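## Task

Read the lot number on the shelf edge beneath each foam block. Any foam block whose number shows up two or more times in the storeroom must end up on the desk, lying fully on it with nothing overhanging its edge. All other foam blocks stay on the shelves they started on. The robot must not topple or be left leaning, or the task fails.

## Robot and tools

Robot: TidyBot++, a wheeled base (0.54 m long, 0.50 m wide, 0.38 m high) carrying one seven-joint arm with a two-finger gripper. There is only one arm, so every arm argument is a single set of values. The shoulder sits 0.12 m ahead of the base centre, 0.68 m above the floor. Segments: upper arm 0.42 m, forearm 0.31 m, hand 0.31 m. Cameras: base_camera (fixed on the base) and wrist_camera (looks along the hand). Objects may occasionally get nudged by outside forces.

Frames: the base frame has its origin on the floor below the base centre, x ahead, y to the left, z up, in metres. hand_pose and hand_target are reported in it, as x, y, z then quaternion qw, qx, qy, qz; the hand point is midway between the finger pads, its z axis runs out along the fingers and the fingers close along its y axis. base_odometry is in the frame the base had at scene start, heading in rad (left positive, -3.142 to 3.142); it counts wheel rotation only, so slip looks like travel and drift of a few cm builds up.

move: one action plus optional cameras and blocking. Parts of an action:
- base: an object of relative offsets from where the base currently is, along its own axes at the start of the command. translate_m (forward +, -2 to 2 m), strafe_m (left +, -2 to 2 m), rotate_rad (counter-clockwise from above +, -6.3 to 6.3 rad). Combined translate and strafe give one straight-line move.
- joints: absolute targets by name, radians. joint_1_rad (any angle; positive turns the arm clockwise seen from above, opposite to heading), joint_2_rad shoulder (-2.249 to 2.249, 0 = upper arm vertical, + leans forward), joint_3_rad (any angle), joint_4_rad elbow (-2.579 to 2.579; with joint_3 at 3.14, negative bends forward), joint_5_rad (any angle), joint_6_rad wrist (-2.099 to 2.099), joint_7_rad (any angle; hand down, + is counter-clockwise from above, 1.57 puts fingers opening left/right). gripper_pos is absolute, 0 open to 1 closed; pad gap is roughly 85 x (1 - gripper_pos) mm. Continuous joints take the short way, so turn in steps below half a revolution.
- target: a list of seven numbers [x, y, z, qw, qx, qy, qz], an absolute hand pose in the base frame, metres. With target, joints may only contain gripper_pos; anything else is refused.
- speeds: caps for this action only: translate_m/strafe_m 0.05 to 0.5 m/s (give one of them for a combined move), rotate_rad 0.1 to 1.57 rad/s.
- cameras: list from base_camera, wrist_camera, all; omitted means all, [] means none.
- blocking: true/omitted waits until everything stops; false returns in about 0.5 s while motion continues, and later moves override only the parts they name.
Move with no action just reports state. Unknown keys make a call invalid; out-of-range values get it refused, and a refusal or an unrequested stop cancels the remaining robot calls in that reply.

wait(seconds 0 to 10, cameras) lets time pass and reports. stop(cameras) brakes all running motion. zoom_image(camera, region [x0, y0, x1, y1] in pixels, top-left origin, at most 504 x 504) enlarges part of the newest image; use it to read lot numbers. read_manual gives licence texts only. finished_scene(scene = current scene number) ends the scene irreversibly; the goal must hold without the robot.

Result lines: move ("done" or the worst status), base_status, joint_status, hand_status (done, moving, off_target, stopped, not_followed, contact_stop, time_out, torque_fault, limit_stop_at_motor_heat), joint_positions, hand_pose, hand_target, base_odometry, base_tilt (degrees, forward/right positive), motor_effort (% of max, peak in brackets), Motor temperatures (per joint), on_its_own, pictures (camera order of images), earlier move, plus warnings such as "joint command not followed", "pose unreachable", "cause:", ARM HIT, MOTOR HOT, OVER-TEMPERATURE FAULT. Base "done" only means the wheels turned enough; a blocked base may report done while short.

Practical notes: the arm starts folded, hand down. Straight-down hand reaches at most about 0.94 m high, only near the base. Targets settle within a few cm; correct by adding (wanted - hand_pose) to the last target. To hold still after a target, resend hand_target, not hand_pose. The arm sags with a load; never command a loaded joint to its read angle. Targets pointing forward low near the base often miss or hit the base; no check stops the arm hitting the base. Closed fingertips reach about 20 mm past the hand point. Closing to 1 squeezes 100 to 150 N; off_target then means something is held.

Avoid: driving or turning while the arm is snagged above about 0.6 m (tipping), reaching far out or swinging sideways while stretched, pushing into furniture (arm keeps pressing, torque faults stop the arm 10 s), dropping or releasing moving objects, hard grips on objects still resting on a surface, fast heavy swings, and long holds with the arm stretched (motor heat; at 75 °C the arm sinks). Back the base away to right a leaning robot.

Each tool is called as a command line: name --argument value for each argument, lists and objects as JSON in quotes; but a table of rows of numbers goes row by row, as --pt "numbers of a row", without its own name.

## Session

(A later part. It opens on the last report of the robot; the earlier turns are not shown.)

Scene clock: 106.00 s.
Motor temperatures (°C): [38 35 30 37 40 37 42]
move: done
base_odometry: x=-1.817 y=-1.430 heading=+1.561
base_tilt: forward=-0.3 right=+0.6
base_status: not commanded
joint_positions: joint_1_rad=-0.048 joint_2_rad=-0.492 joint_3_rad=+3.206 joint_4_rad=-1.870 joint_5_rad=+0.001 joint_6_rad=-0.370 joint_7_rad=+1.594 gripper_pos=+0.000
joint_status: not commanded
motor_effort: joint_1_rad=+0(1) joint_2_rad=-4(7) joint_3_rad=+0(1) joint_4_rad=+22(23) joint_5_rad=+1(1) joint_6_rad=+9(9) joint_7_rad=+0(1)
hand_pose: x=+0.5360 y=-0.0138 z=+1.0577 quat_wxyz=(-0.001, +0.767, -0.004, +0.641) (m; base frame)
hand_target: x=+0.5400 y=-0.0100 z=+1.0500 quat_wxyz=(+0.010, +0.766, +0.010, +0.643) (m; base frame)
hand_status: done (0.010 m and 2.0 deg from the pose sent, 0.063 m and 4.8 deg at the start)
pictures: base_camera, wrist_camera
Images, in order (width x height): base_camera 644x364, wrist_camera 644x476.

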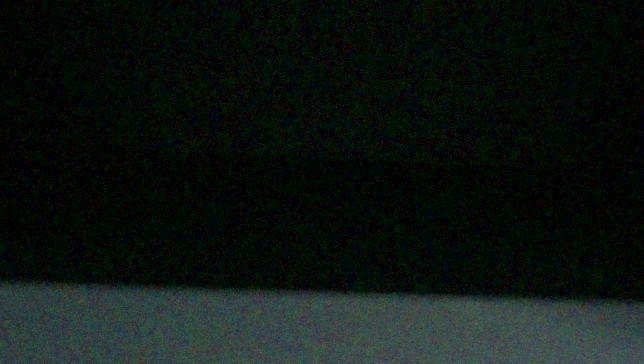

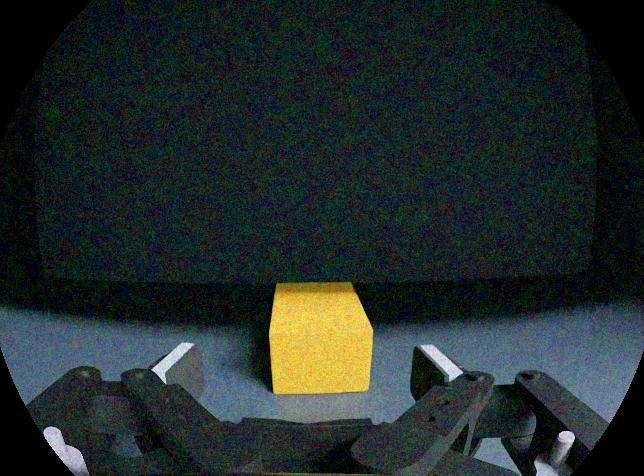

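move --target '[0.67, -0.023, 1.06, 0.01, 0.766, 0.0, 0.643]'

move --joints '{"gripper_pos":0.6}'

Scene clock: 107.60 s.
Motor temperatures (°C): [38 35 30 37 40 37 42]
move: done
base_odometry: x=-1.817 y=-1.430 heading=+1.561
base_tilt: forward=-0.3 right=+0.6
base_status: not commanded
joint_positions: joint_1_rad=-0.088 joint_2_rad=-0.183 joint_3_rad=+3.271 joint_4_rad=-1.701 joint_5_rad=-0.008 joint_6_rad=-0.287 joint_7_rad=+1.642 gripper_pos=+0.000
joint_status: not commanded
motor_effort: joint_1_rad=+0(1) joint_2_rad=-15(17) joint_3_rad=+0(0) joint_4_rad=+22(23) joint_5_rad=+1(1) joint_6_rad=+8(9) joint_7_rad=+0(1)
hand_pose: x=+0.6606 y=-0.0277 z=+1.0388 quat_wxyz=(+0.022, +0.786, +0.003, +0.618) (m; base frame)
hand_target: x=+0.6700 y=-0.0230 z=+1.0600 quat_wxyz=(+0.010, +0.766, +0.000, +0.643) (m; base frame)
hand_status: done (0.024 m and 3.9 deg from the pose sent, 0.134 m and 1.4 deg at the start)
pictures: base_camera, wrist_camera
Images, in order (width x height): base_camera 644x364, wrist_camera 644x476.

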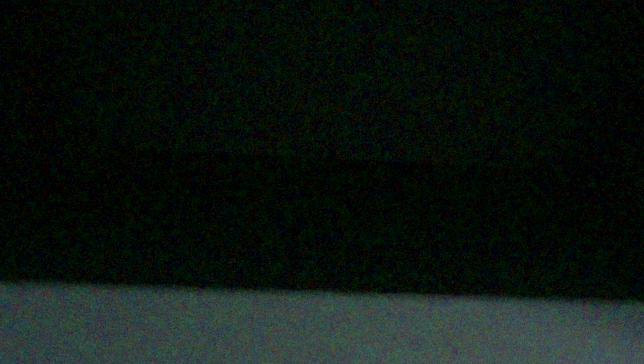

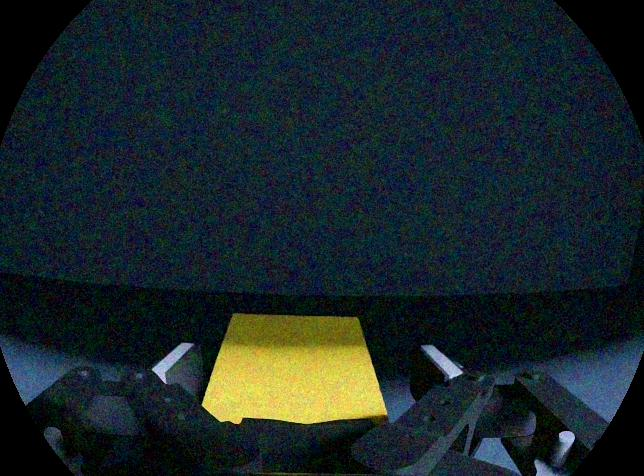

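Scene clock: 108.47 s.
Motor temperatures (°C): [38 35 30 37 40 37 42]
move: off_target
base_odometry: x=-1.817 y=-1.430 heading=+1.561
base_tilt: forward=-0.3 right=+0.6
base_status: not commanded
joint_positions: joint_1_rad=-0.088 joint_2_rad=-0.183 joint_3_rad=+3.271 joint_4_rad=-1.700 joint_5_rad=-0.008 joint_6_rad=-0.285 joint_7_rad=+1.643 gripper_pos=+0.389
joint_status: gripper_pos off_target (ended at +0.389, target +0.600)
motor_effort: joint_1_rad=+0(1) joint_2_rad=-15(16) joint_3_rad=+0(0) joint_4_rad=+23(23) joint_5_rad=+1(1) joint_6_rad=+9(9) joint_7_rad=+0(1)
hand_pose: x=+0.6608 y=-0.0278 z=+1.0403 quat_wxyz=(+0.022, +0.785, +0.003, +0.620) (m; base frame)
hand_target: x=+0.6700 y=-0.0230 z=+1.0600 quat_wxyz=(+0.010, +0.766, +0.000, +0.643) (m; base frame)
hand_status: not commanded
pictures: base_camera, wrist_camera
Images, in order (width x height): base_camera 644x364, wrist_camera 644x476.

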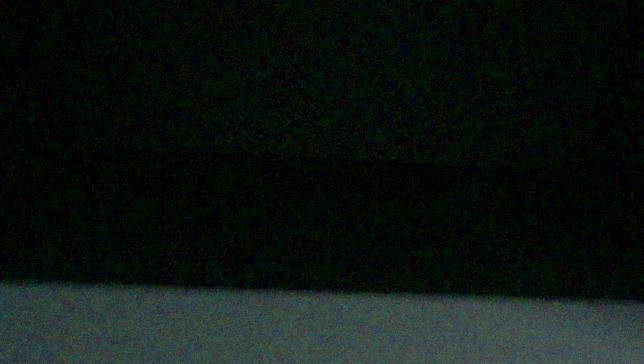

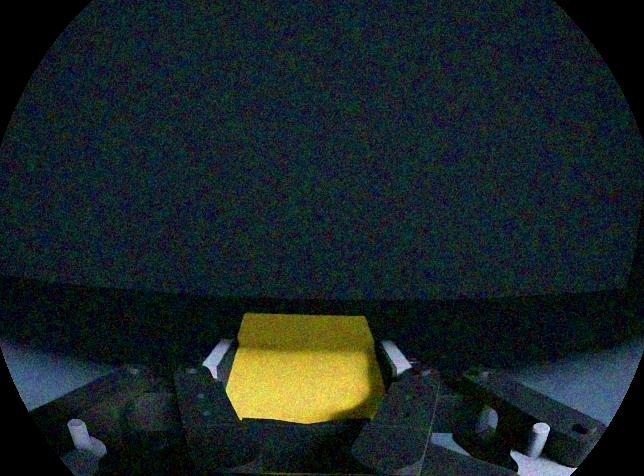

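move --target '[0.66, -0.023, 1.13, 0.01, 0.766, 0.0, 0.643]' --cameras '[]'

move --target '[0.50, 0.0, 1.12, 0.01, 0.766, 0.0, 0.643]' --cameras '["wrist_camera"]'

move --base '{"translate_m":-0.36}' --cameras '["wrist_camera"]'

Scene clock: 110.00 s.
Motor temperatures (°C): [38 35 30 38 40 37 42]
move: done
base_odometry: x=-1.817 y=-1.430 heading=+1.561
base_tilt: forward=-0.3 right=+0.6
base_status: not commanded
joint_positions: joint_1_rad=-0.064 joint_2_rad=-0.182 joint_3_rad=+3.254 joint_4_rad=-1.466 joint_5_rad=-0.008 joint_6_rad=-0.407 joint_7_rad=+1.643 gripper_pos=+0.389
joint_status: not commanded
motor_effort: joint_1_rad=+0(1) joint_2_rad=-15(17) joint_3_rad=+0(0) joint_4_rad=+23(25) joint_5_rad=+1(1) joint_6_rad=+9(10) joint_7_rad=+0(1)
hand_pose: x=+0.6541 y=-0.0322 z=+1.1470 quat_wxyz=(+0.028, +0.748, +0.001, +0.663) (m; base frame)
hand_target: x=+0.6600 y=-0.0230 z=+1.1300 quat_wxyz=(+0.010, +0.766, +0.000, +0.643) (m; base frame)
hand_status: done (0.020 m and 3.7 deg from the pose sent, 0.090 m and 3.7 deg at the start)
pictures: none
No camera images: "cameras" was empty.

Scene clock: 111.57 s.
Motor temperatures (°C): [38 35 30 37 40 37 42]
move: done
base_odometry: x=-1.817 y=-1.430 heading=+1.561
base_tilt: forward=-0.3 right=+0.6
base_status: not commanded
joint_positions: joint_1_rad=-0.001 joint_2_rad=-0.526 joint_3_rad=+3.142 joint_4_rad=-1.645 joint_5_rad=-0.008 joint_6_rad=-0.548 joint_7_rad=+1.607 gripper_pos=+0.389
joint_status: not commanded
motor_effort: joint_1_rad=-1(1) joint_2_rad=-2(17) joint_3_rad=+1(1) joint_4_rad=+21(23) joint_5_rad=+1(1) joint_6_rad=+9(10) joint_7_rad=+0(1)
hand_pose: x=+0.5007 y=+0.0029 z=+1.1526 quat_wxyz=(+0.008, +0.740, +0.013, +0.672) (m; base frame)
hand_target: x=+0.5000 y=+0.0000 z=+1.1200 quat_wxyz=(+0.010, +0.766, +0.000, +0.643) (m; base frame)
hand_status: done (0.033 m and 4.7 deg from the pose sent, 0.160 m and 3.7 deg at the start)
pictures: wrist_camera
Images, in order (width x height): wrist_camera 644x476.

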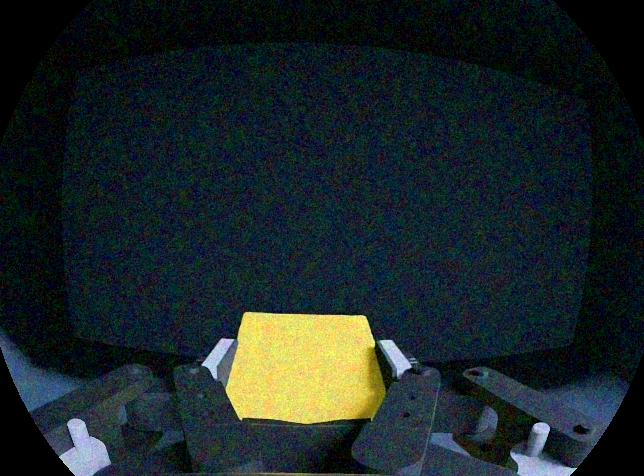

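Scene clock: 113.67 s.
Motor temperatures (°C): [38 35 30 37 40 37 42]
move: done
base_odometry: x=-1.820 y=-1.790 heading=+1.561
base_tilt: forward=-0.4 right=+0.6
base_status: done
joint_positions: joint_1_rad=+0.001 joint_2_rad=-0.533 joint_3_rad=+3.139 joint_4_rad=-1.648 joint_5_rad=-0.008 joint_6_rad=-0.551 joint_7_rad=+1.607 gripper_pos=+0.389
joint_status: not commanded
motor_effort: joint_1_rad=-1(1) joint_2_rad=-2(6) joint_3_rad=+1(3) joint_4_rad=+21(23) joint_5_rad=+1(1) joint_6_rad=+9(10) joint_7_rad=+0(1)
hand_pose: x=+0.4972 y=+0.0035 z=+1.1528 quat_wxyz=(+0.008, +0.740, +0.013, +0.673) (m; base frame)
hand_target: x=+0.5000 y=+0.0000 z=+1.1200 quat_wxyz=(+0.010, +0.766, +0.000, +0.643) (m; base frame)
hand_status: not commanded
pictures: wrist_camera
Images, in order (width x height): wrist_camera 644x476.

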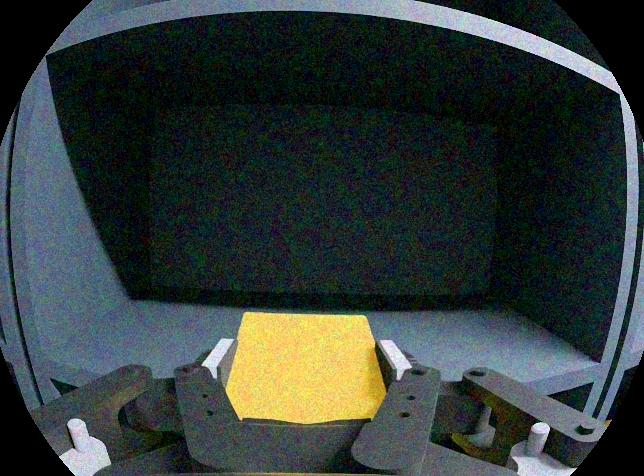

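move --base '{"strafe_m":-1.7,"translate_m":-0.01}' --cameras '[]'

move --base '{"strafe_m":-1.49}'

Scene clock: 121.83 s.
Motor temperatures (°C): [38 35 30 37 40 37 42]
move: time_out
base_odometry: x=-0.122 y=-1.817 heading=+1.560
base_tilt: forward=-0.3 right=+0.6
base_status: translate_m time_out (by the wheels' count: -0.010 of -0.010); strafe_m time_out (by the wheels' count: -1.699 of -1.700)
joint_positions: joint_1_rad=+0.002 joint_2_rad=-0.533 joint_3_rad=+3.135 joint_4_rad=-1.649 joint_5_rad=-0.008 joint_6_rad=-0.552 joint_7_rad=+1.607 gripper_pos=+0.389
joint_status: not commanded
motor_effort: joint_1_rad=+0(1) joint_2_rad=-1(4) joint_3_rad=+1(2) joint_4_rad=+21(22) joint_5_rad=+1(1) joint_6_rad=+9(10) joint_7_rad=+0(1)
hand_pose: x=+0.4971 y=+0.0058 z=+1.1525 quat_wxyz=(+0.008, +0.740, +0.015, +0.672) (m; base frame)
hand_target: x=+0.5000 y=+0.0000 z=+1.1200 quat_wxyz=(+0.010, +0.766, +0.000, +0.643) (m; base frame)
hand_status: not commanded
pictures: none
No camera images: "cameras" was empty.

not run: a stop that you did not command came earlier in this reply.

move --base '{"strafe_m":-1.49,"translate_m":0.05}'

Scene clock: 129.53 s.
Motor temperatures (°C): [38 35 30 37 40 37 42]
move: time_out
base_odometry: x=+1.339 y=-1.783 heading=+1.563
base_tilt: forward=-0.4 right=+0.6
base_status: strafe_m time_out (by the wheels' count: -1.460 of -1.490); the other done
joint_positions: joint_1_rad=+0.008 joint_2_rad=-0.531 joint_3_rad=+3.131 joint_4_rad=-1.651 joint_5_rad=-0.007 joint_6_rad=-0.554 joint_7_rad=+1.606 gripper_pos=+0.389
joint_status: not commanded
motor_effort: joint_1_rad=-1(6) joint_2_rad=-2(10) joint_3_rad=+1(15) joint_4_rad=+21(24) joint_5_rad=+1(4) joint_6_rad=+9(10) joint_7_rad=+0(1)
hand_pose: x=+0.4982 y=+0.0056 z=+1.1495 quat_wxyz=(+0.010, +0.742, +0.014, +0.670) (m; base frame)
hand_target: x=+0.5000 y=+0.0000 z=+1.1200 quat_wxyz=(+0.010, +0.766, +0.000, +0.643) (m; base frame)
hand_status: not commanded
pictures: base_camera, wrist_camera
Images, in order (width x height): base_camera 644x364, wrist_camera 644x476.

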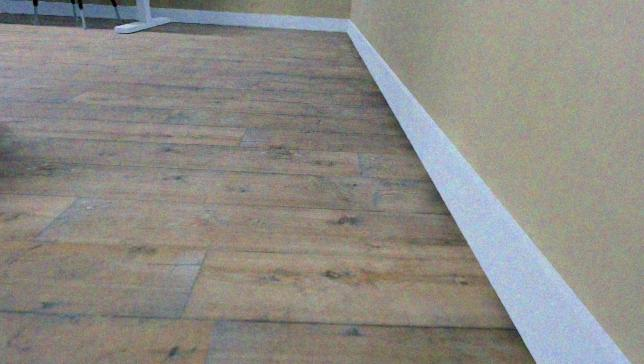

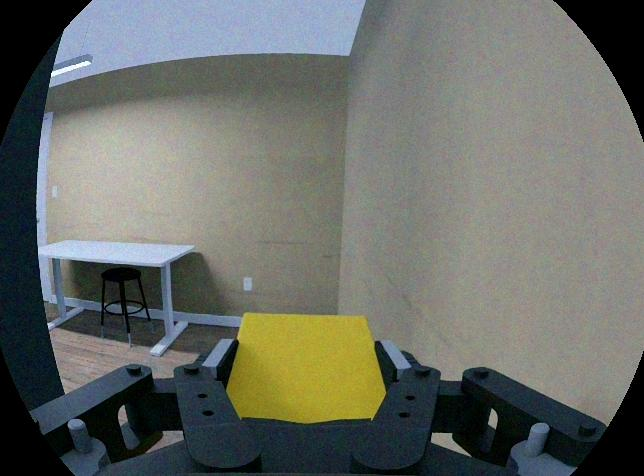

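move --base '{"strafe_m":0.14}' --cameras '[]'

move --base '{"translate_m":1.9}'

Scene clock: 131.17 s.
Motor temperatures (°C): [38 35 30 37 40 37 42]
move: done
base_odometry: x=+1.199 y=-1.782 heading=+1.562
base_tilt: forward=-0.3 right=+0.6
base_status: done
joint_positions: joint_1_rad=+0.008 joint_2_rad=-0.531 joint_3_rad=+3.127 joint_4_rad=-1.652 joint_5_rad=-0.007 joint_6_rad=-0.556 joint_7_rad=+1.606 gripper_pos=+0.389
joint_status: not commanded
motor_effort: joint_1_rad=+0(1) joint_2_rad=-2(4) joint_3_rad=+1(4) joint_4_rad=+21(22) joint_5_rad=+1(1) joint_6_rad=+9(10) joint_7_rad=+0(1)
hand_pose: x=+0.4986 y=+0.0077 z=+1.1483 quat_wxyz=(+0.010, +0.743, +0.016, +0.669) (m; base frame)
hand_target: x=+0.5000 y=+0.0000 z=+1.1200 quat_wxyz=(+0.010, +0.766, +0.000, +0.643) (m; base frame)
hand_status: not commanded
pictures: none
No camera images: "cameras" was empty.

Scene clock: 136.37 s.
Motor temperatures (°C): [38 35 30 37 40 37 42]
move: done
base_odometry: x=+1.215 y=+0.118 heading=+1.563
base_tilt: forward=-0.3 right=+0.6
base_status: done
joint_positions: joint_1_rad=+0.008 joint_2_rad=-0.528 joint_3_rad=+3.127 joint_4_rad=-1.652 joint_5_rad=-0.007 joint_6_rad=-0.556 joint_7_rad=+1.606 gripper_pos=+0.389
joint_status: not commanded
motor_effort: joint_1_rad=-1(1) joint_2_rad=-3(5) joint_3_rad=+1(1) joint_4_rad=+22(22) joint_5_rad=+1(1) joint_6_rad=+9(10) joint_7_rad=+0(1)
hand_pose: x=+0.4996 y=+0.0077 z=+1.1472 quat_wxyz=(+0.010, +0.744, +0.016, +0.668) (m; base frame)
hand_target: x=+0.5000 y=+0.0000 z=+1.1200 quat_wxyz=(+0.010, +0.766, +0.000, +0.643) (m; base frame)
hand_status: not commanded
pictures: base_camera, wrist_camera
Images, in order (width x height): base_camera 644x364, wrist_camera 644x476.

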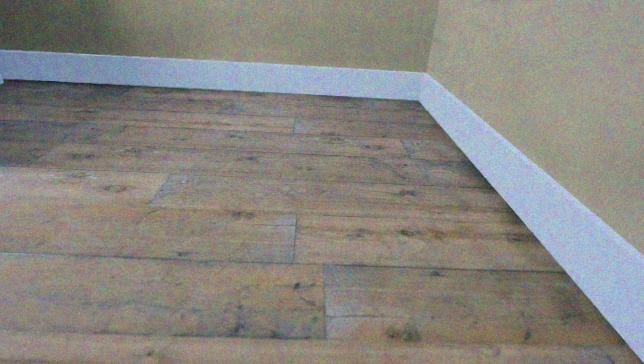

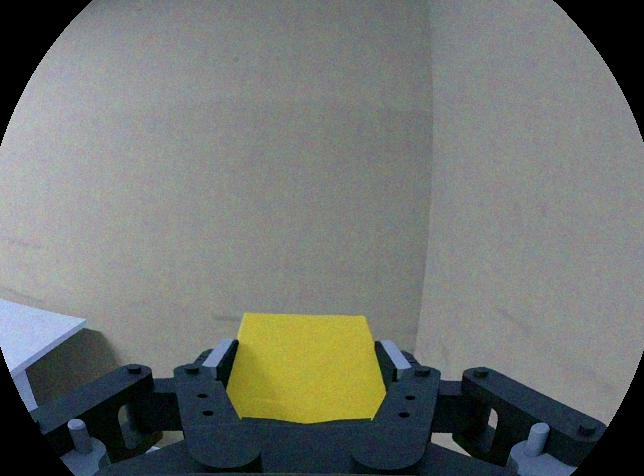

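move --base '{"strafe_m":0.7}'

Scene clock: 139.30 s.
Motor temperatures (°C): [38 35 30 37 40 37 42]
move: done
base_odometry: x=+0.515 y=+0.124 heading=+1.563
base_tilt: forward=-0.3 right=+0.6
base_status: done
joint_positions: joint_1_rad=+0.008 joint_2_rad=-0.528 joint_3_rad=+3.127 joint_4_rad=-1.652 joint_5_rad=-0.007 joint_6_rad=-0.556 joint_7_rad=+1.606 gripper_pos=+0.389
joint_status: not commanded
motor_effort: joint_1_rad=+0(1) joint_2_rad=-2(3) joint_3_rad=+1(3) joint_4_rad=+21(22) joint_5_rad=+1(1) joint_6_rad=+9(10) joint_7_rad=+0(1)
hand_pose: x=+0.4996 y=+0.0075 z=+1.1472 quat_wxyz=(+0.010, +0.744, +0.016, +0.668) (m; base frame)
hand_target: x=+0.5000 y=+0.0000 z=+1.1200 quat_wxyz=(+0.010, +0.766, +0.000, +0.643) (m; base frame)
hand_status: not commanded
pictures: base_camera, wrist_camera
Images, in order (width x height): base_camera 644x364, wrist_camera 644x476.

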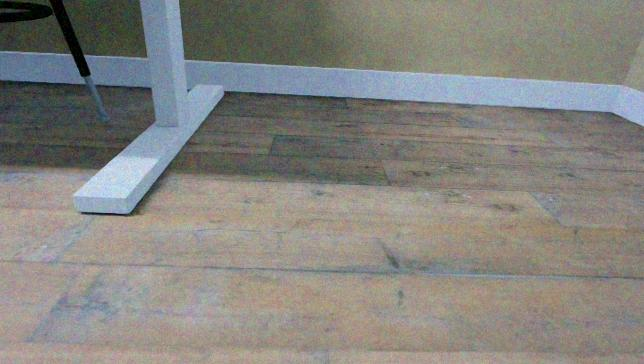

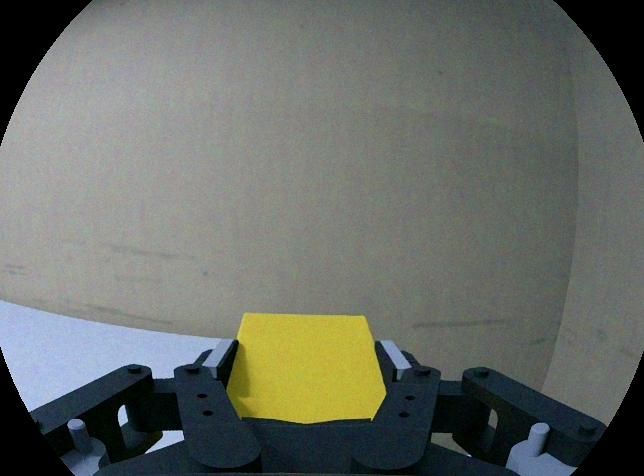

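move --base '{"strafe_m":0.38}' --joints '{"joint_6_rad":-0.9}'

Scene clock: 141.60 s.
Motor temperatures (°C): [38 35 30 37 40 37 42]
move: done
base_odometry: x=+0.135 y=+0.127 heading=+1.563
base_tilt: forward=-0.3 right=+0.6
base_status: done
joint_positions: joint_1_rad=+0.008 joint_2_rad=-0.528 joint_3_rad=+3.125 joint_4_rad=-1.663 joint_5_rad=-0.007 joint_6_rad=-0.863 joint_7_rad=+1.606 gripper_pos=+0.389
joint_status: all done
motor_effort: joint_1_rad=+0(1) joint_2_rad=-1(3) joint_3_rad=+1(3) joint_4_rad=+21(24) joint_5_rad=+1(2) joint_6_rad=+9(10) joint_7_rad=+0(1)
hand_pose: x=+0.4750 y=+0.0081 z=+1.0492 quat_wxyz=(+0.008, +0.841, +0.019, +0.541) (m; base frame)
hand_target: x=+0.4699 y=-0.0016 z=+1.0309 quat_wxyz=(+0.011, +0.854, -0.002, +0.520) (m; base frame)
hand_status: not commanded
pictures: base_camera, wrist_camera
Images, in order (width x height): base_camera 644x364, wrist_camera 644x476.

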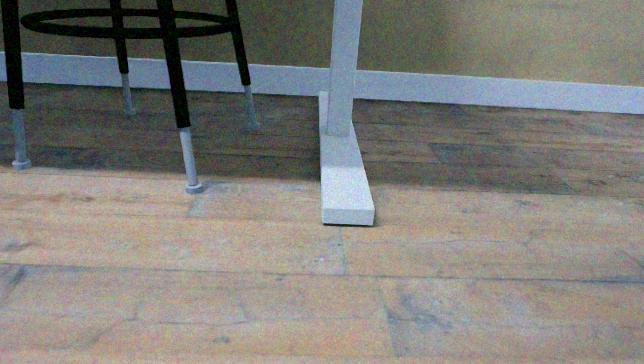

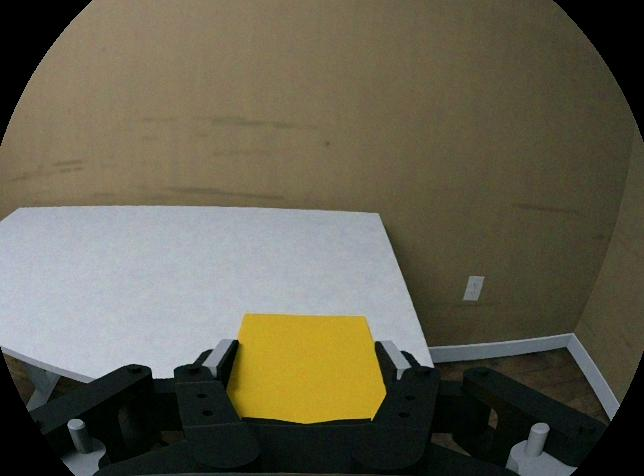

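move --base '{"strafe_m":0.1,"translate_m":0.3}' --cameras '[]'

move --target '[0.64, 0.0, 0.97, 0.01, 0.776, 0.0, 0.631]'

Scene clock: 143.90 s.
Motor temperatures (°C): [38 35 30 37 40 37 42]
move: done
base_odometry: x=+0.037 y=+0.428 heading=+1.563
base_tilt: forward=-0.3 right=+0.6
base_status: done
joint_positions: joint_1_rad=+0.008 joint_2_rad=-0.523 joint_3_rad=+3.125 joint_4_rad=-1.663 joint_5_rad=-0.007 joint_6_rad=-0.863 joint_7_rad=+1.606 gripper_pos=+0.389
joint_status: not commanded
motor_effort: joint_1_rad=+0(1) joint_2_rad=-2(5) joint_3_rad=+1(2) joint_4_rad=+20(22) joint_5_rad=+1(1) joint_6_rad=+9(9) joint_7_rad=+0(1)
hand_pose: x=+0.4769 y=+0.0081 z=+1.0473 quat_wxyz=(+0.008, +0.842, +0.019, +0.539) (m; base frame)
hand_target: x=+0.4699 y=-0.0016 z=+1.0309 quat_wxyz=(+0.011, +0.854, -0.002, +0.520) (m; base frame)
hand_status: not commanded
pictures: none
No camera images: "cameras" was empty.

Scene clock: 145.77 s.
Motor temperatures (°C): [38 35 30 37 40 37 42]
move: done
base_odometry: x=+0.037 y=+0.428 heading=+1.563
base_tilt: forward=-0.3 right=+0.6
base_status: not commanded
joint_positions: joint_1_rad=+0.070 joint_2_rad=-0.227 joint_3_rad=+3.080 joint_4_rad=-1.953 joint_5_rad=-0.007 joint_6_rad=-0.077 joint_7_rad=+1.606 gripper_pos=+0.389
joint_status: not commanded
motor_effort: joint_1_rad=+0(1) joint_2_rad=-13(16) joint_3_rad=+1(1) joint_4_rad=+22(24) joint_5_rad=+1(1) joint_6_rad=+9(10) joint_7_rad=+0(1)
hand_pose: x=+0.6373 y=+0.0007 z=+0.9713 quat_wxyz=(+0.017, +0.784, +0.012, +0.620) (m; base frame)
hand_target: x=+0.6400 y=+0.0000 z=+0.9700 quat_wxyz=(+0.010, +0.776, +0.000, +0.631) (m; base frame)
hand_status: done (0.003 m and 2.2 deg from the pose sent, 0.181 m and 13.2 deg at the start)
pictures: base_camera, wrist_camera
Images, in order (width x height): base_camera 644x364, wrist_camera 644x476.

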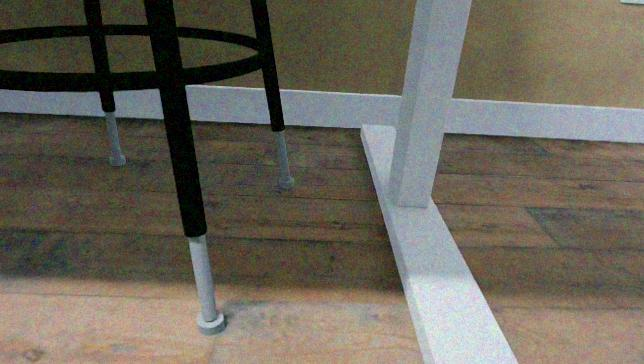

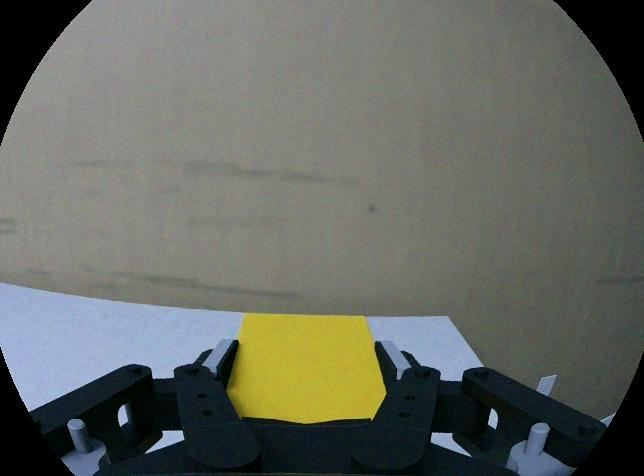

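move --target '[0.64, 0.0, 0.92, 0.01, 0.776, 0.0, 0.631]' --cameras '["wrist_camera"]'

move --target '[0.64, 0.0, 0.885, 0.01, 0.776, 0.0, 0.631]' --cameras '["wrist_camera"]'

move --target '[0.64, 0.0, 0.86, 0.01, 0.776, 0.0, 0.631]' --cameras '["wrist_camera"]'

Scene clock: 152.33 s.
Motor temperatures (°C): [38 35 30 37 40 37 42]
move: done
base_odometry: x=+0.037 y=+0.428 heading=+1.563
base_tilt: forward=-0.3 right=+0.6
base_status: not commanded
joint_positions: joint_1_rad=+0.070 joint_2_rad=-0.200 joint_3_rad=+3.077 joint_4_rad=-2.092 joint_5_rad=-0.007 joint_6_rad=+0.100 joint_7_rad=+1.606 gripper_pos=+0.389
joint_status: not commanded
motor_effort: joint_1_rad=-1(1) joint_2_rad=-14(15) joint_3_rad=+1(1) joint_4_rad=+22(23) joint_5_rad=+1(1) joint_6_rad=+9(10) joint_7_rad=+0(1)
hand_pose: x=+0.6367 y=+0.0008 z=+0.9261 quat_wxyz=(+0.016, +0.781, +0.012, +0.624) (m; base frame)
hand_target: x=+0.6400 y=+0.0000 z=+0.9200 quat_wxyz=(+0.010, +0.776, +0.000, +0.631) (m; base frame)
hand_status: done (0.007 m and 1.8 deg from the pose sent, 0.051 m and 2.2 deg at the start)
pictures: wrist_camera
Images, in order (width x height): wrist_camera 644x476.

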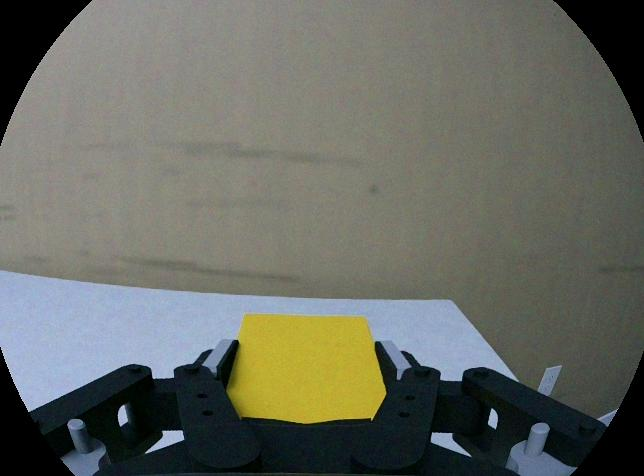

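Scene clock: 153.57 s.
Motor temperatures (°C): [38 35 30 37 40 37 42]
move: done
base_odometry: x=+0.037 y=+0.428 heading=+1.563
base_tilt: forward=-0.3 right=+0.6
base_status: not commanded
joint_positions: joint_1_rad=+0.062 joint_2_rad=-0.158 joint_3_rad=+3.078 joint_4_rad=-2.185 joint_5_rad=-0.008 joint_6_rad=+0.235 joint_7_rad=+1.607 gripper_pos=+0.389
joint_status: not commanded
motor_effort: joint_1_rad=+0(1) joint_2_rad=-14(16) joint_3_rad=+0(1) joint_4_rad=+21(23) joint_5_rad=+1(1) joint_6_rad=+8(10) joint_7_rad=+0(1)
hand_pose: x=+0.6380 y=+0.0031 z=+0.8905 quat_wxyz=(+0.013, +0.781, +0.014, +0.625) (m; base frame)
hand_target: x=+0.6400 y=+0.0000 z=+0.8850 quat_wxyz=(+0.010, +0.776, +0.000, +0.631) (m; base frame)
hand_status: done (0.007 m and 1.9 deg from the pose sent, 0.041 m and 1.8 deg at the start)
pictures: wrist_camera
Images, in order (width x height): wrist_camera 644x476.

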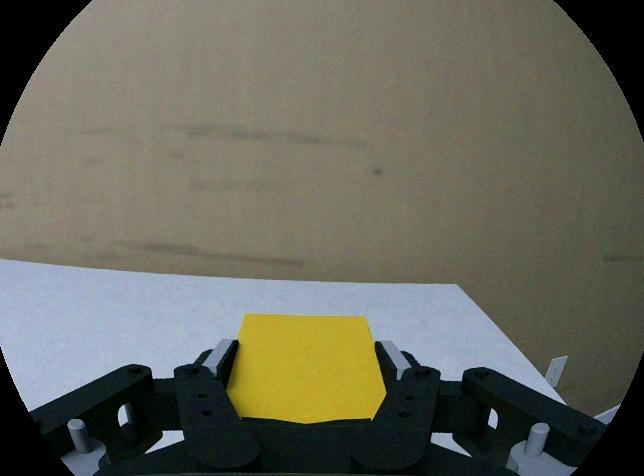

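Scene clock: 154.67 s.
Motor temperatures (°C): [38 35 30 37 40 37 42]
move: done
base_odometry: x=+0.037 y=+0.428 heading=+1.563
base_tilt: forward=-0.3 right=+0.6
base_status: not commanded
joint_positions: joint_1_rad=+0.038 joint_2_rad=-0.120 joint_3_rad=+3.094 joint_4_rad=-2.247 joint_5_rad=-0.008 joint_6_rad=+0.339 joint_7_rad=+1.607 gripper_pos=+0.389
joint_status: not commanded
motor_effort: joint_1_rad=+0(1) joint_2_rad=-15(16) joint_3_rad=+0(1) joint_4_rad=+20(22) joint_5_rad=+1(1) joint_6_rad=+9(10) joint_7_rad=+0(1)
hand_pose: x=+0.6391 y=+0.0064 z=+0.8666 quat_wxyz=(+0.009, +0.779, +0.016, +0.626) (m; base frame)
hand_target: x=+0.6400 y=+0.0000 z=+0.8600 quat_wxyz=(+0.010, +0.776, +0.000, +0.631) (m; base frame)
hand_status: done (0.009 m and 1.9 deg from the pose sent, 0.031 m and 1.9 deg at the start)
pictures: wrist_camera
Images, in order (width x height): wrist_camera 644x476.

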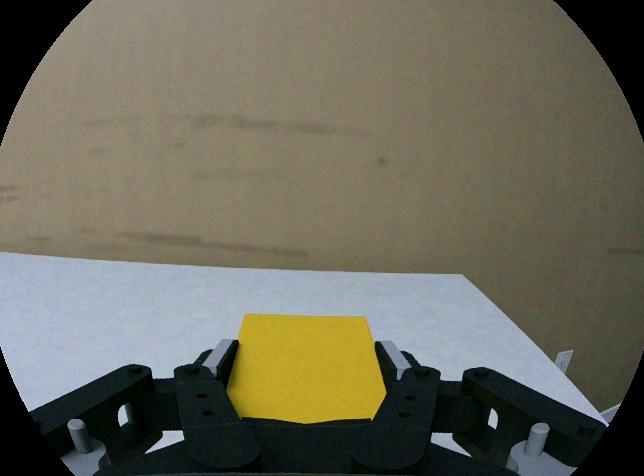

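move --target '[0.64, 0.0, 0.80, 0.01, 0.776, 0.0, 0.631]' --cameras '["wrist_camera"]'

move --target '[0.64, 0.0, 0.775, 0.01, 0.776, 0.0, 0.631]' --cameras '["wrist_camera"]'

move --target '[0.64, 0.0, 0.76, 0.01, 0.776, 0.0, 0.631]' --cameras '["wrist_camera"]'

Scene clock: 156.30 s.
Motor temperatures (°C): [38 35 30 37 40 37 42]
move: done
base_odometry: x=+0.037 y=+0.428 heading=+1.563
base_tilt: forward=-0.3 right=+0.6
base_status: not commanded
joint_positions: joint_1_rad=+0.000 joint_2_rad=+0.017 joint_3_rad=+3.129 joint_4_rad=-2.383 joint_5_rad=-0.008 joint_6_rad=+0.600 joint_7_rad=+1.607 gripper_pos=+0.389
joint_status: not commanded
motor_effort: joint_1_rad=-1(1) joint_2_rad=-17(19) joint_3_rad=+0(1) joint_4_rad=+16(20) joint_5_rad=+0(1) joint_6_rad=+8(10) joint_7_rad=+0(1)
hand_pose: x=+0.6414 y=+0.0066 z=+0.7999 quat_wxyz=(+0.007, +0.783, +0.015, +0.622) (m; base frame)
hand_target: x=+0.6400 y=+0.0000 z=+0.8000 quat_wxyz=(+0.010, +0.776, +0.000, +0.631) (m; base frame)
hand_status: done (0.007 m and 2.2 deg from the pose sent, 0.067 m and 1.9 deg at the start)
pictures: wrist_camera
Images, in order (width x height): wrist_camera 644x476.

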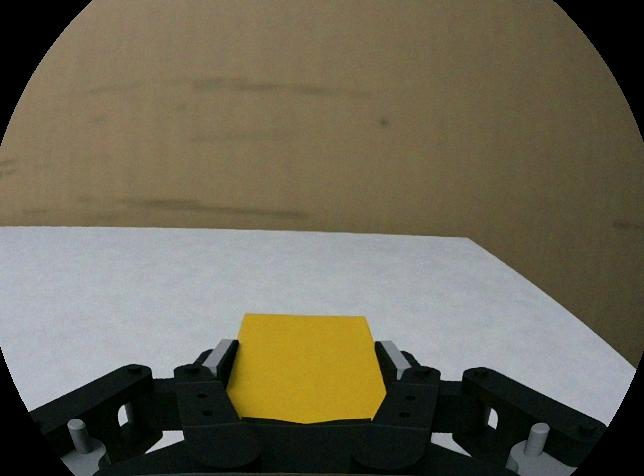

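Scene clock: 157.43 s.
Motor temperatures (°C): [38 35 30 37 40 37 42]
move: done
base_odometry: x=+0.037 y=+0.428 heading=+1.563
base_tilt: forward=-0.3 right=+0.6
base_status: not commanded
joint_positions: joint_1_rad=-0.008 joint_2_rad=+0.085 joint_3_rad=+3.137 joint_4_rad=-2.430 joint_5_rad=-0.008 joint_6_rad=+0.725 joint_7_rad=+1.607 gripper_pos=+0.389
joint_status: not commanded
motor_effort: joint_1_rad=+0(1) joint_2_rad=-18(20) joint_3_rad=+0(0) joint_4_rad=+16(17) joint_5_rad=+1(1) joint_6_rad=+9(10) joint_7_rad=+0(1)
hand_pose: x=+0.6427 y=+0.0059 z=+0.7786 quat_wxyz=(+0.008, +0.780, +0.015, +0.625) (m; base frame)
hand_target: x=+0.6400 y=+0.0000 z=+0.7750 quat_wxyz=(+0.010, +0.776, +0.000, +0.631) (m; base frame)
hand_status: done (0.007 m and 1.9 deg from the pose sent, 0.026 m and 2.2 deg at the start)
pictures: wrist_camera
Images, in order (width x height): wrist_camera 644x476.

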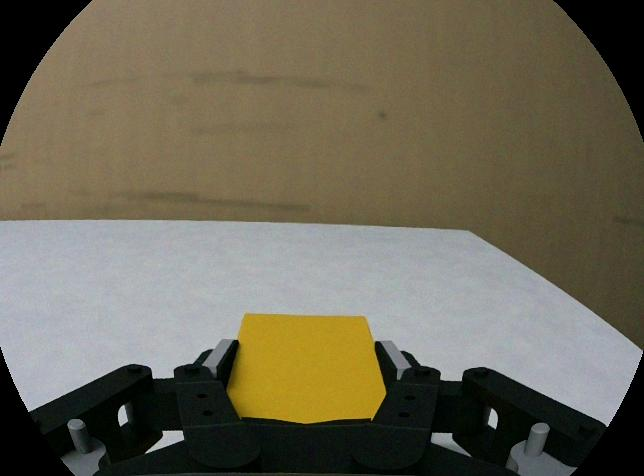

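Scene clock: 158.17 s.
Motor temperatures (°C): [38 35 30 37 40 37 42]
move: done
base_odometry: x=+0.037 y=+0.428 heading=+1.563
base_tilt: forward=-0.3 right=+0.6
base_status: not commanded
joint_positions: joint_1_rad=-0.011 joint_2_rad=+0.126 joint_3_rad=+3.141 joint_4_rad=-2.455 joint_5_rad=-0.008 joint_6_rad=+0.806 joint_7_rad=+1.607 gripper_pos=+0.389
joint_status: not commanded
motor_effort: joint_1_rad=-1(1) joint_2_rad=-18(19) joint_3_rad=+0(0) joint_4_rad=+14(16) joint_5_rad=+1(1) joint_6_rad=+8(9) joint_7_rad=+0(1)
hand_pose: x=+0.6440 y=+0.0055 z=+0.7698 quat_wxyz=(+0.008, +0.775, +0.014, +0.631) (m; base frame)
hand_target: x=+0.6400 y=+0.0000 z=+0.7600 quat_wxyz=(+0.010, +0.776, +0.000, +0.631) (m; base frame)
hand_status: done (0.012 m and 1.7 deg from the pose sent, 0.020 m and 1.9 deg at the start)
pictures: wrist_camera
Images, in order (width x height): wrist_camera 644x476.

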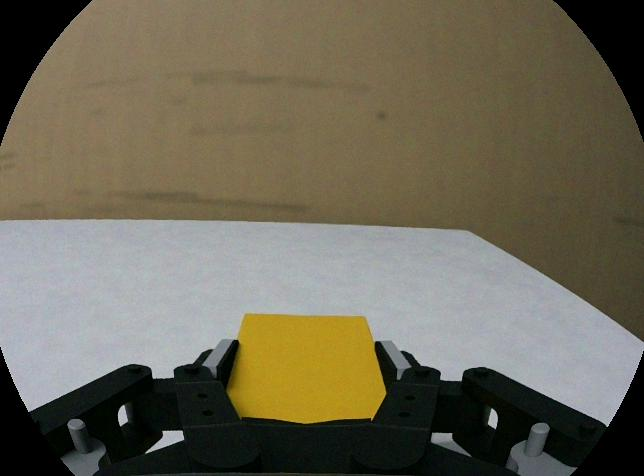

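move --joints '{"gripper_pos":0}'

move --base '{"translate_m":-0.3}'

Scene clock: 159.20 s.
Motor temperatures (°C): [38 35 30 37 40 37 42]
move: done
base_odometry: x=+0.037 y=+0.428 heading=+1.563
base_tilt: forward=-0.3 right=+0.6
base_status: not commanded
joint_positions: joint_1_rad=-0.011 joint_2_rad=+0.126 joint_3_rad=+3.142 joint_4_rad=-2.455 joint_5_rad=-0.008 joint_6_rad=+0.806 joint_7_rad=+1.607 gripper_pos=+0.000
joint_status: all done
motor_effort: joint_1_rad=-1(1) joint_2_rad=-19(19) joint_3_rad=+0(0) joint_4_rad=+14(15) joint_5_rad=+1(1) joint_6_rad=+9(9) joint_7_rad=+0(1)
hand_pose: x=+0.6440 y=+0.0055 z=+0.7698 quat_wxyz=(+0.008, +0.775, +0.014, +0.631) (m; base frame)
hand_target: x=+0.6400 y=+0.0000 z=+0.7600 quat_wxyz=(+0.010, +0.776, +0.000, +0.631) (m; base frame)
hand_status: not commanded
pictures: base_camera, wrist_camera
Images, in order (width x height): base_camera 644x364, wrist_camera 644x476.

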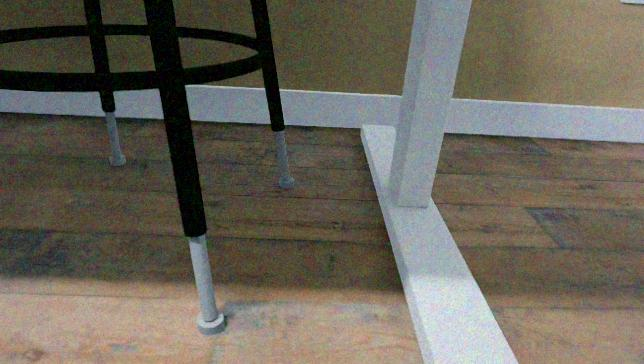

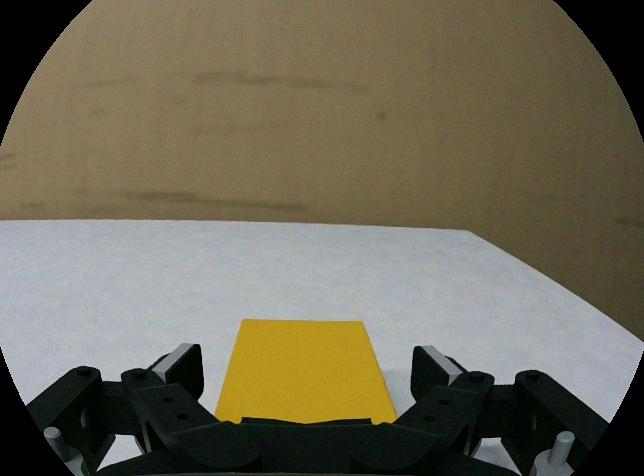

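Scene clock: 161.13 s.
Motor temperatures (°C): [38 35 30 37 40 37 42]
move: done
base_odometry: x=+0.035 y=+0.128 heading=+1.563
base_tilt: forward=-0.3 right=+0.6
base_status: done
joint_positions: joint_1_rad=-0.014 joint_2_rad=+0.132 joint_3_rad=+3.144 joint_4_rad=-2.461 joint_5_rad=-0.008 joint_6_rad=+0.807 joint_7_rad=+1.607 gripper_pos=+0.000
joint_status: not commanded
motor_effort: joint_1_rad=-1(1) joint_2_rad=-19(21) joint_3_rad=+0(1) joint_4_rad=+14(15) joint_5_rad=+1(1) joint_6_rad=+9(9) joint_7_rad=+0(1)
hand_pose: x=+0.6425 y=+0.0053 z=+0.7640 quat_wxyz=(+0.009, +0.779, +0.014, +0.627) (m; base frame)
hand_target: x=+0.6400 y=+0.0000 z=+0.7600 quat_wxyz=(+0.010, +0.776, +0.000, +0.631) (m; base frame)
hand_status: not commanded
pictures: base_camera, wrist_camera
Images, in order (width x height): base_camera 644x364, wrist_camera 644x476.

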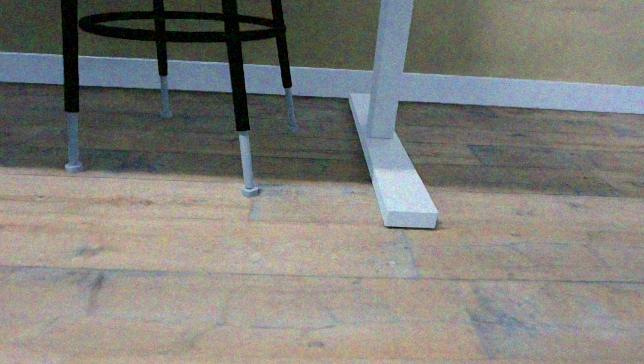

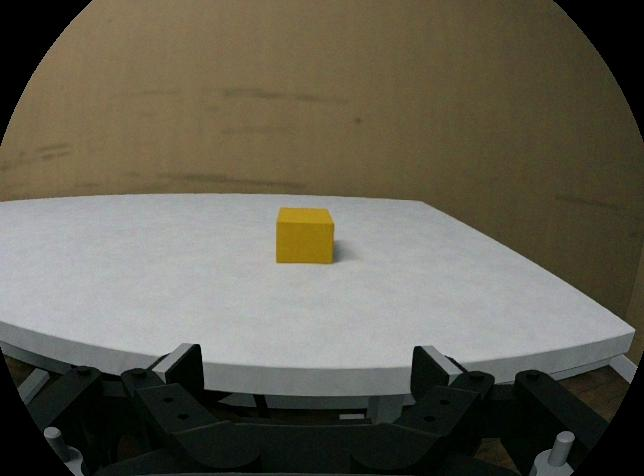

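move --joints '{"joint_1_rad":0.0,"joint_2_rad":-0.7,"joint_3_rad":3.12,"joint_4_rad":-1.94,"joint_6_rad":-0.48,"joint_5_rad":0.0}' --cameras '[]'

move --base '{"rotate_rad":1.576}' --cameras '[]'

move --base '{"translate_m":1.3,"strafe_m":0.1}'

Scene clock: 163.83 s.
Motor temperatures (°C): [38 35 30 37 40 37 42]
move: done
base_odometry: x=+0.035 y=+0.128 heading=+1.563
base_tilt: forward=-0.3 right=+0.6
base_status: not commanded
joint_positions: joint_1_rad=-0.013 joint_2_rad=-0.691 joint_3_rad=+3.137 joint_4_rad=-1.953 joint_5_rad=-0.008 joint_6_rad=-0.430 joint_7_rad=+1.607 gripper_pos=+0.000
joint_status: all done
motor_effort: joint_1_rad=+0(2) joint_2_rad=+3(21) joint_3_rad=+1(1) joint_4_rad=+22(22) joint_5_rad=+1(2) joint_6_rad=+8(10) joint_7_rad=+0(1)
hand_pose: x=+0.4593 y=+0.0095 z=+1.0638 quat_wxyz=(+0.004, +0.748, +0.019, +0.663) (m; base frame)
hand_target: x=+0.4528 y=+0.0121 z=+1.0592 quat_wxyz=(+0.011, +0.758, +0.023, +0.652) (m; base frame)
hand_status: not commanded
pictures: none
No camera images: "cameras" was empty.

Scene clock: 166.13 s.
Motor temperatures (°C): [38 35 30 37 40 37 42]
move: done
base_odometry: x=+0.034 y=+0.128 heading=+3.138
base_tilt: forward=-0.3 right=+0.6
base_status: done
joint_positions: joint_1_rad=-0.013 joint_2_rad=-0.691 joint_3_rad=+3.129 joint_4_rad=-1.953 joint_5_rad=-0.008 joint_6_rad=-0.432 joint_7_rad=+1.607 gripper_pos=+0.000
joint_status: not commanded
motor_effort: joint_1_rad=-1(1) joint_2_rad=+2(3) joint_3_rad=+1(2) joint_4_rad=+23(23) joint_5_rad=+1(1) joint_6_rad=+9(9) joint_7_rad=+0(1)
hand_pose: x=+0.4590 y=+0.0130 z=+1.0630 quat_wxyz=(+0.004, +0.749, +0.023, +0.662) (m; base frame)
hand_target: x=+0.4528 y=+0.0121 z=+1.0592 quat_wxyz=(+0.011, +0.758, +0.023, +0.652) (m; base frame)
hand_status: not commanded
pictures: none
No camera images: "cameras" was empty.

Scene clock: 170.13 s.
Motor temperatures (°C): [38 35 30 37 40 37 42]
move: done
base_odometry: x=-1.266 y=+0.032 heading=+3.139
base_tilt: forward=-0.3 right=+0.6
base_status: done
joint_positions: joint_1_rad=-0.013 joint_2_rad=-0.694 joint_3_rad=+3.129 joint_4_rad=-1.952 joint_5_rad=-0.008 joint_6_rad=-0.434 joint_7_rad=+1.607 gripper_pos=+0.000
joint_status: not commanded
motor_effort: joint_1_rad=+0(1) joint_2_rad=+2(5) joint_3_rad=+1(2) joint_4_rad=+21(23) joint_5_rad=+1(1) joint_6_rad=+9(10) joint_7_rad=+0(1)
hand_pose: x=+0.4576 y=+0.0130 z=+1.0641 quat_wxyz=(+0.004, +0.748, +0.023, +0.663) (m; base frame)
hand_target: x=+0.4528 y=+0.0121 z=+1.0592 quat_wxyz=(+0.011, +0.758, +0.023, +0.652) (m; base frame)
hand_status: not commanded
pictures: base_camera, wrist_camera
Images, in order (width x height): base_camera 644x364, wrist_camera 644x476.

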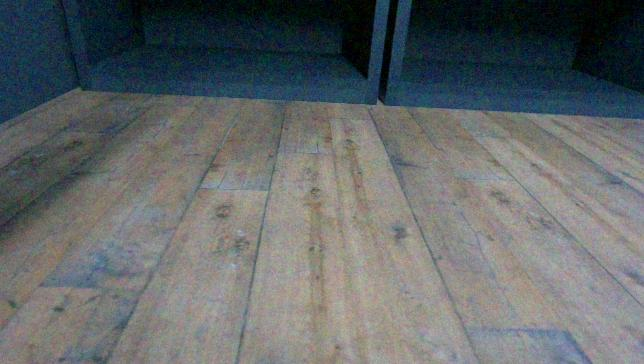

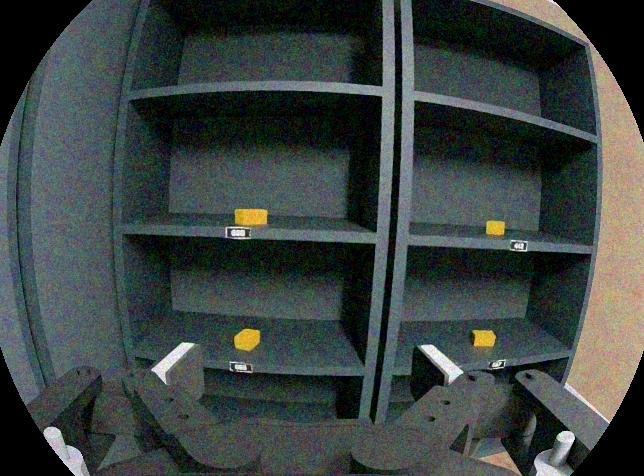

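move --base '{"translate_m":0.65,"strafe_m":0.15}'

zoom_image --camera "wrist_camera" --region '[222, 150, 402, 330]'

Scene clock: 173.00 s.
Motor temperatures (°C): [38 35 30 37 40 37 42]
move: done
base_odometry: x=-1.916 y=-0.116 heading=+3.139
base_tilt: forward=-0.3 right=+0.6
base_status: done
joint_positions: joint_1_rad=-0.013 joint_2_rad=-0.696 joint_3_rad=+3.129 joint_4_rad=-1.952 joint_5_rad=-0.008 joint_6_rad=-0.435 joint_7_rad=+1.607 gripper_pos=+0.000
joint_status: not commanded
motor_effort: joint_1_rad=+0(1) joint_2_rad=+2(6) joint_3_rad=+1(2) joint_4_rad=+22(23) joint_5_rad=+1(1) joint_6_rad=+9(10) joint_7_rad=+0(1)
hand_pose: x=+0.4569 y=+0.0130 z=+1.0647 quat_wxyz=(+0.004, +0.748, +0.023, +0.663) (m; base frame)
hand_target: x=+0.4528 y=+0.0121 z=+1.0592 quat_wxyz=(+0.011, +0.758, +0.023, +0.652) (m; base frame)
hand_status: not commanded
pictures: base_camera, wrist_camera
Images, in order (width x height): base_camera 644x364, wrist_camera 644x476.

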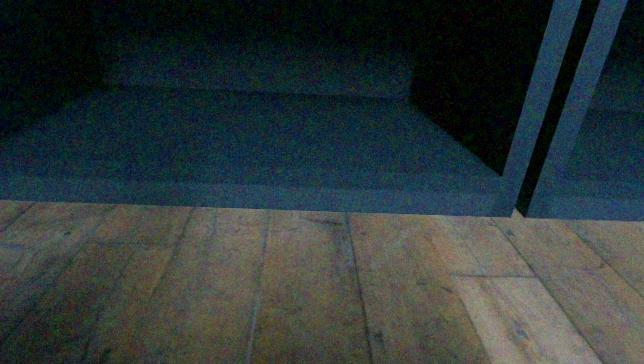

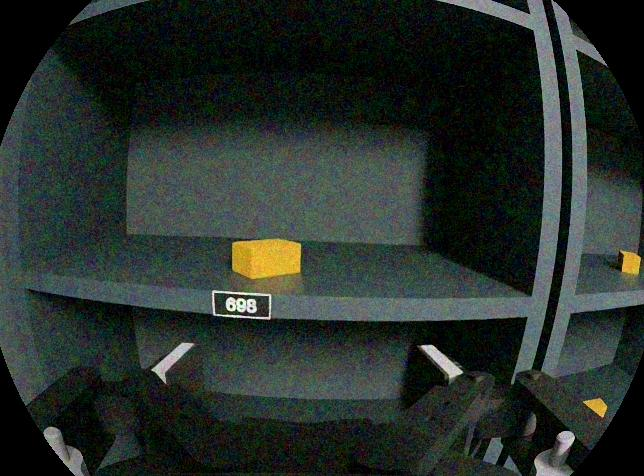

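Scaled by 2.800.

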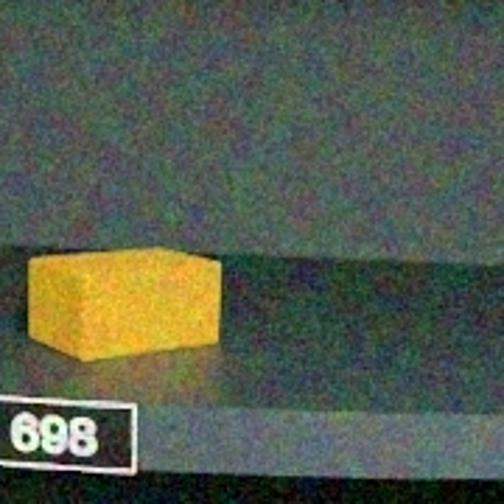

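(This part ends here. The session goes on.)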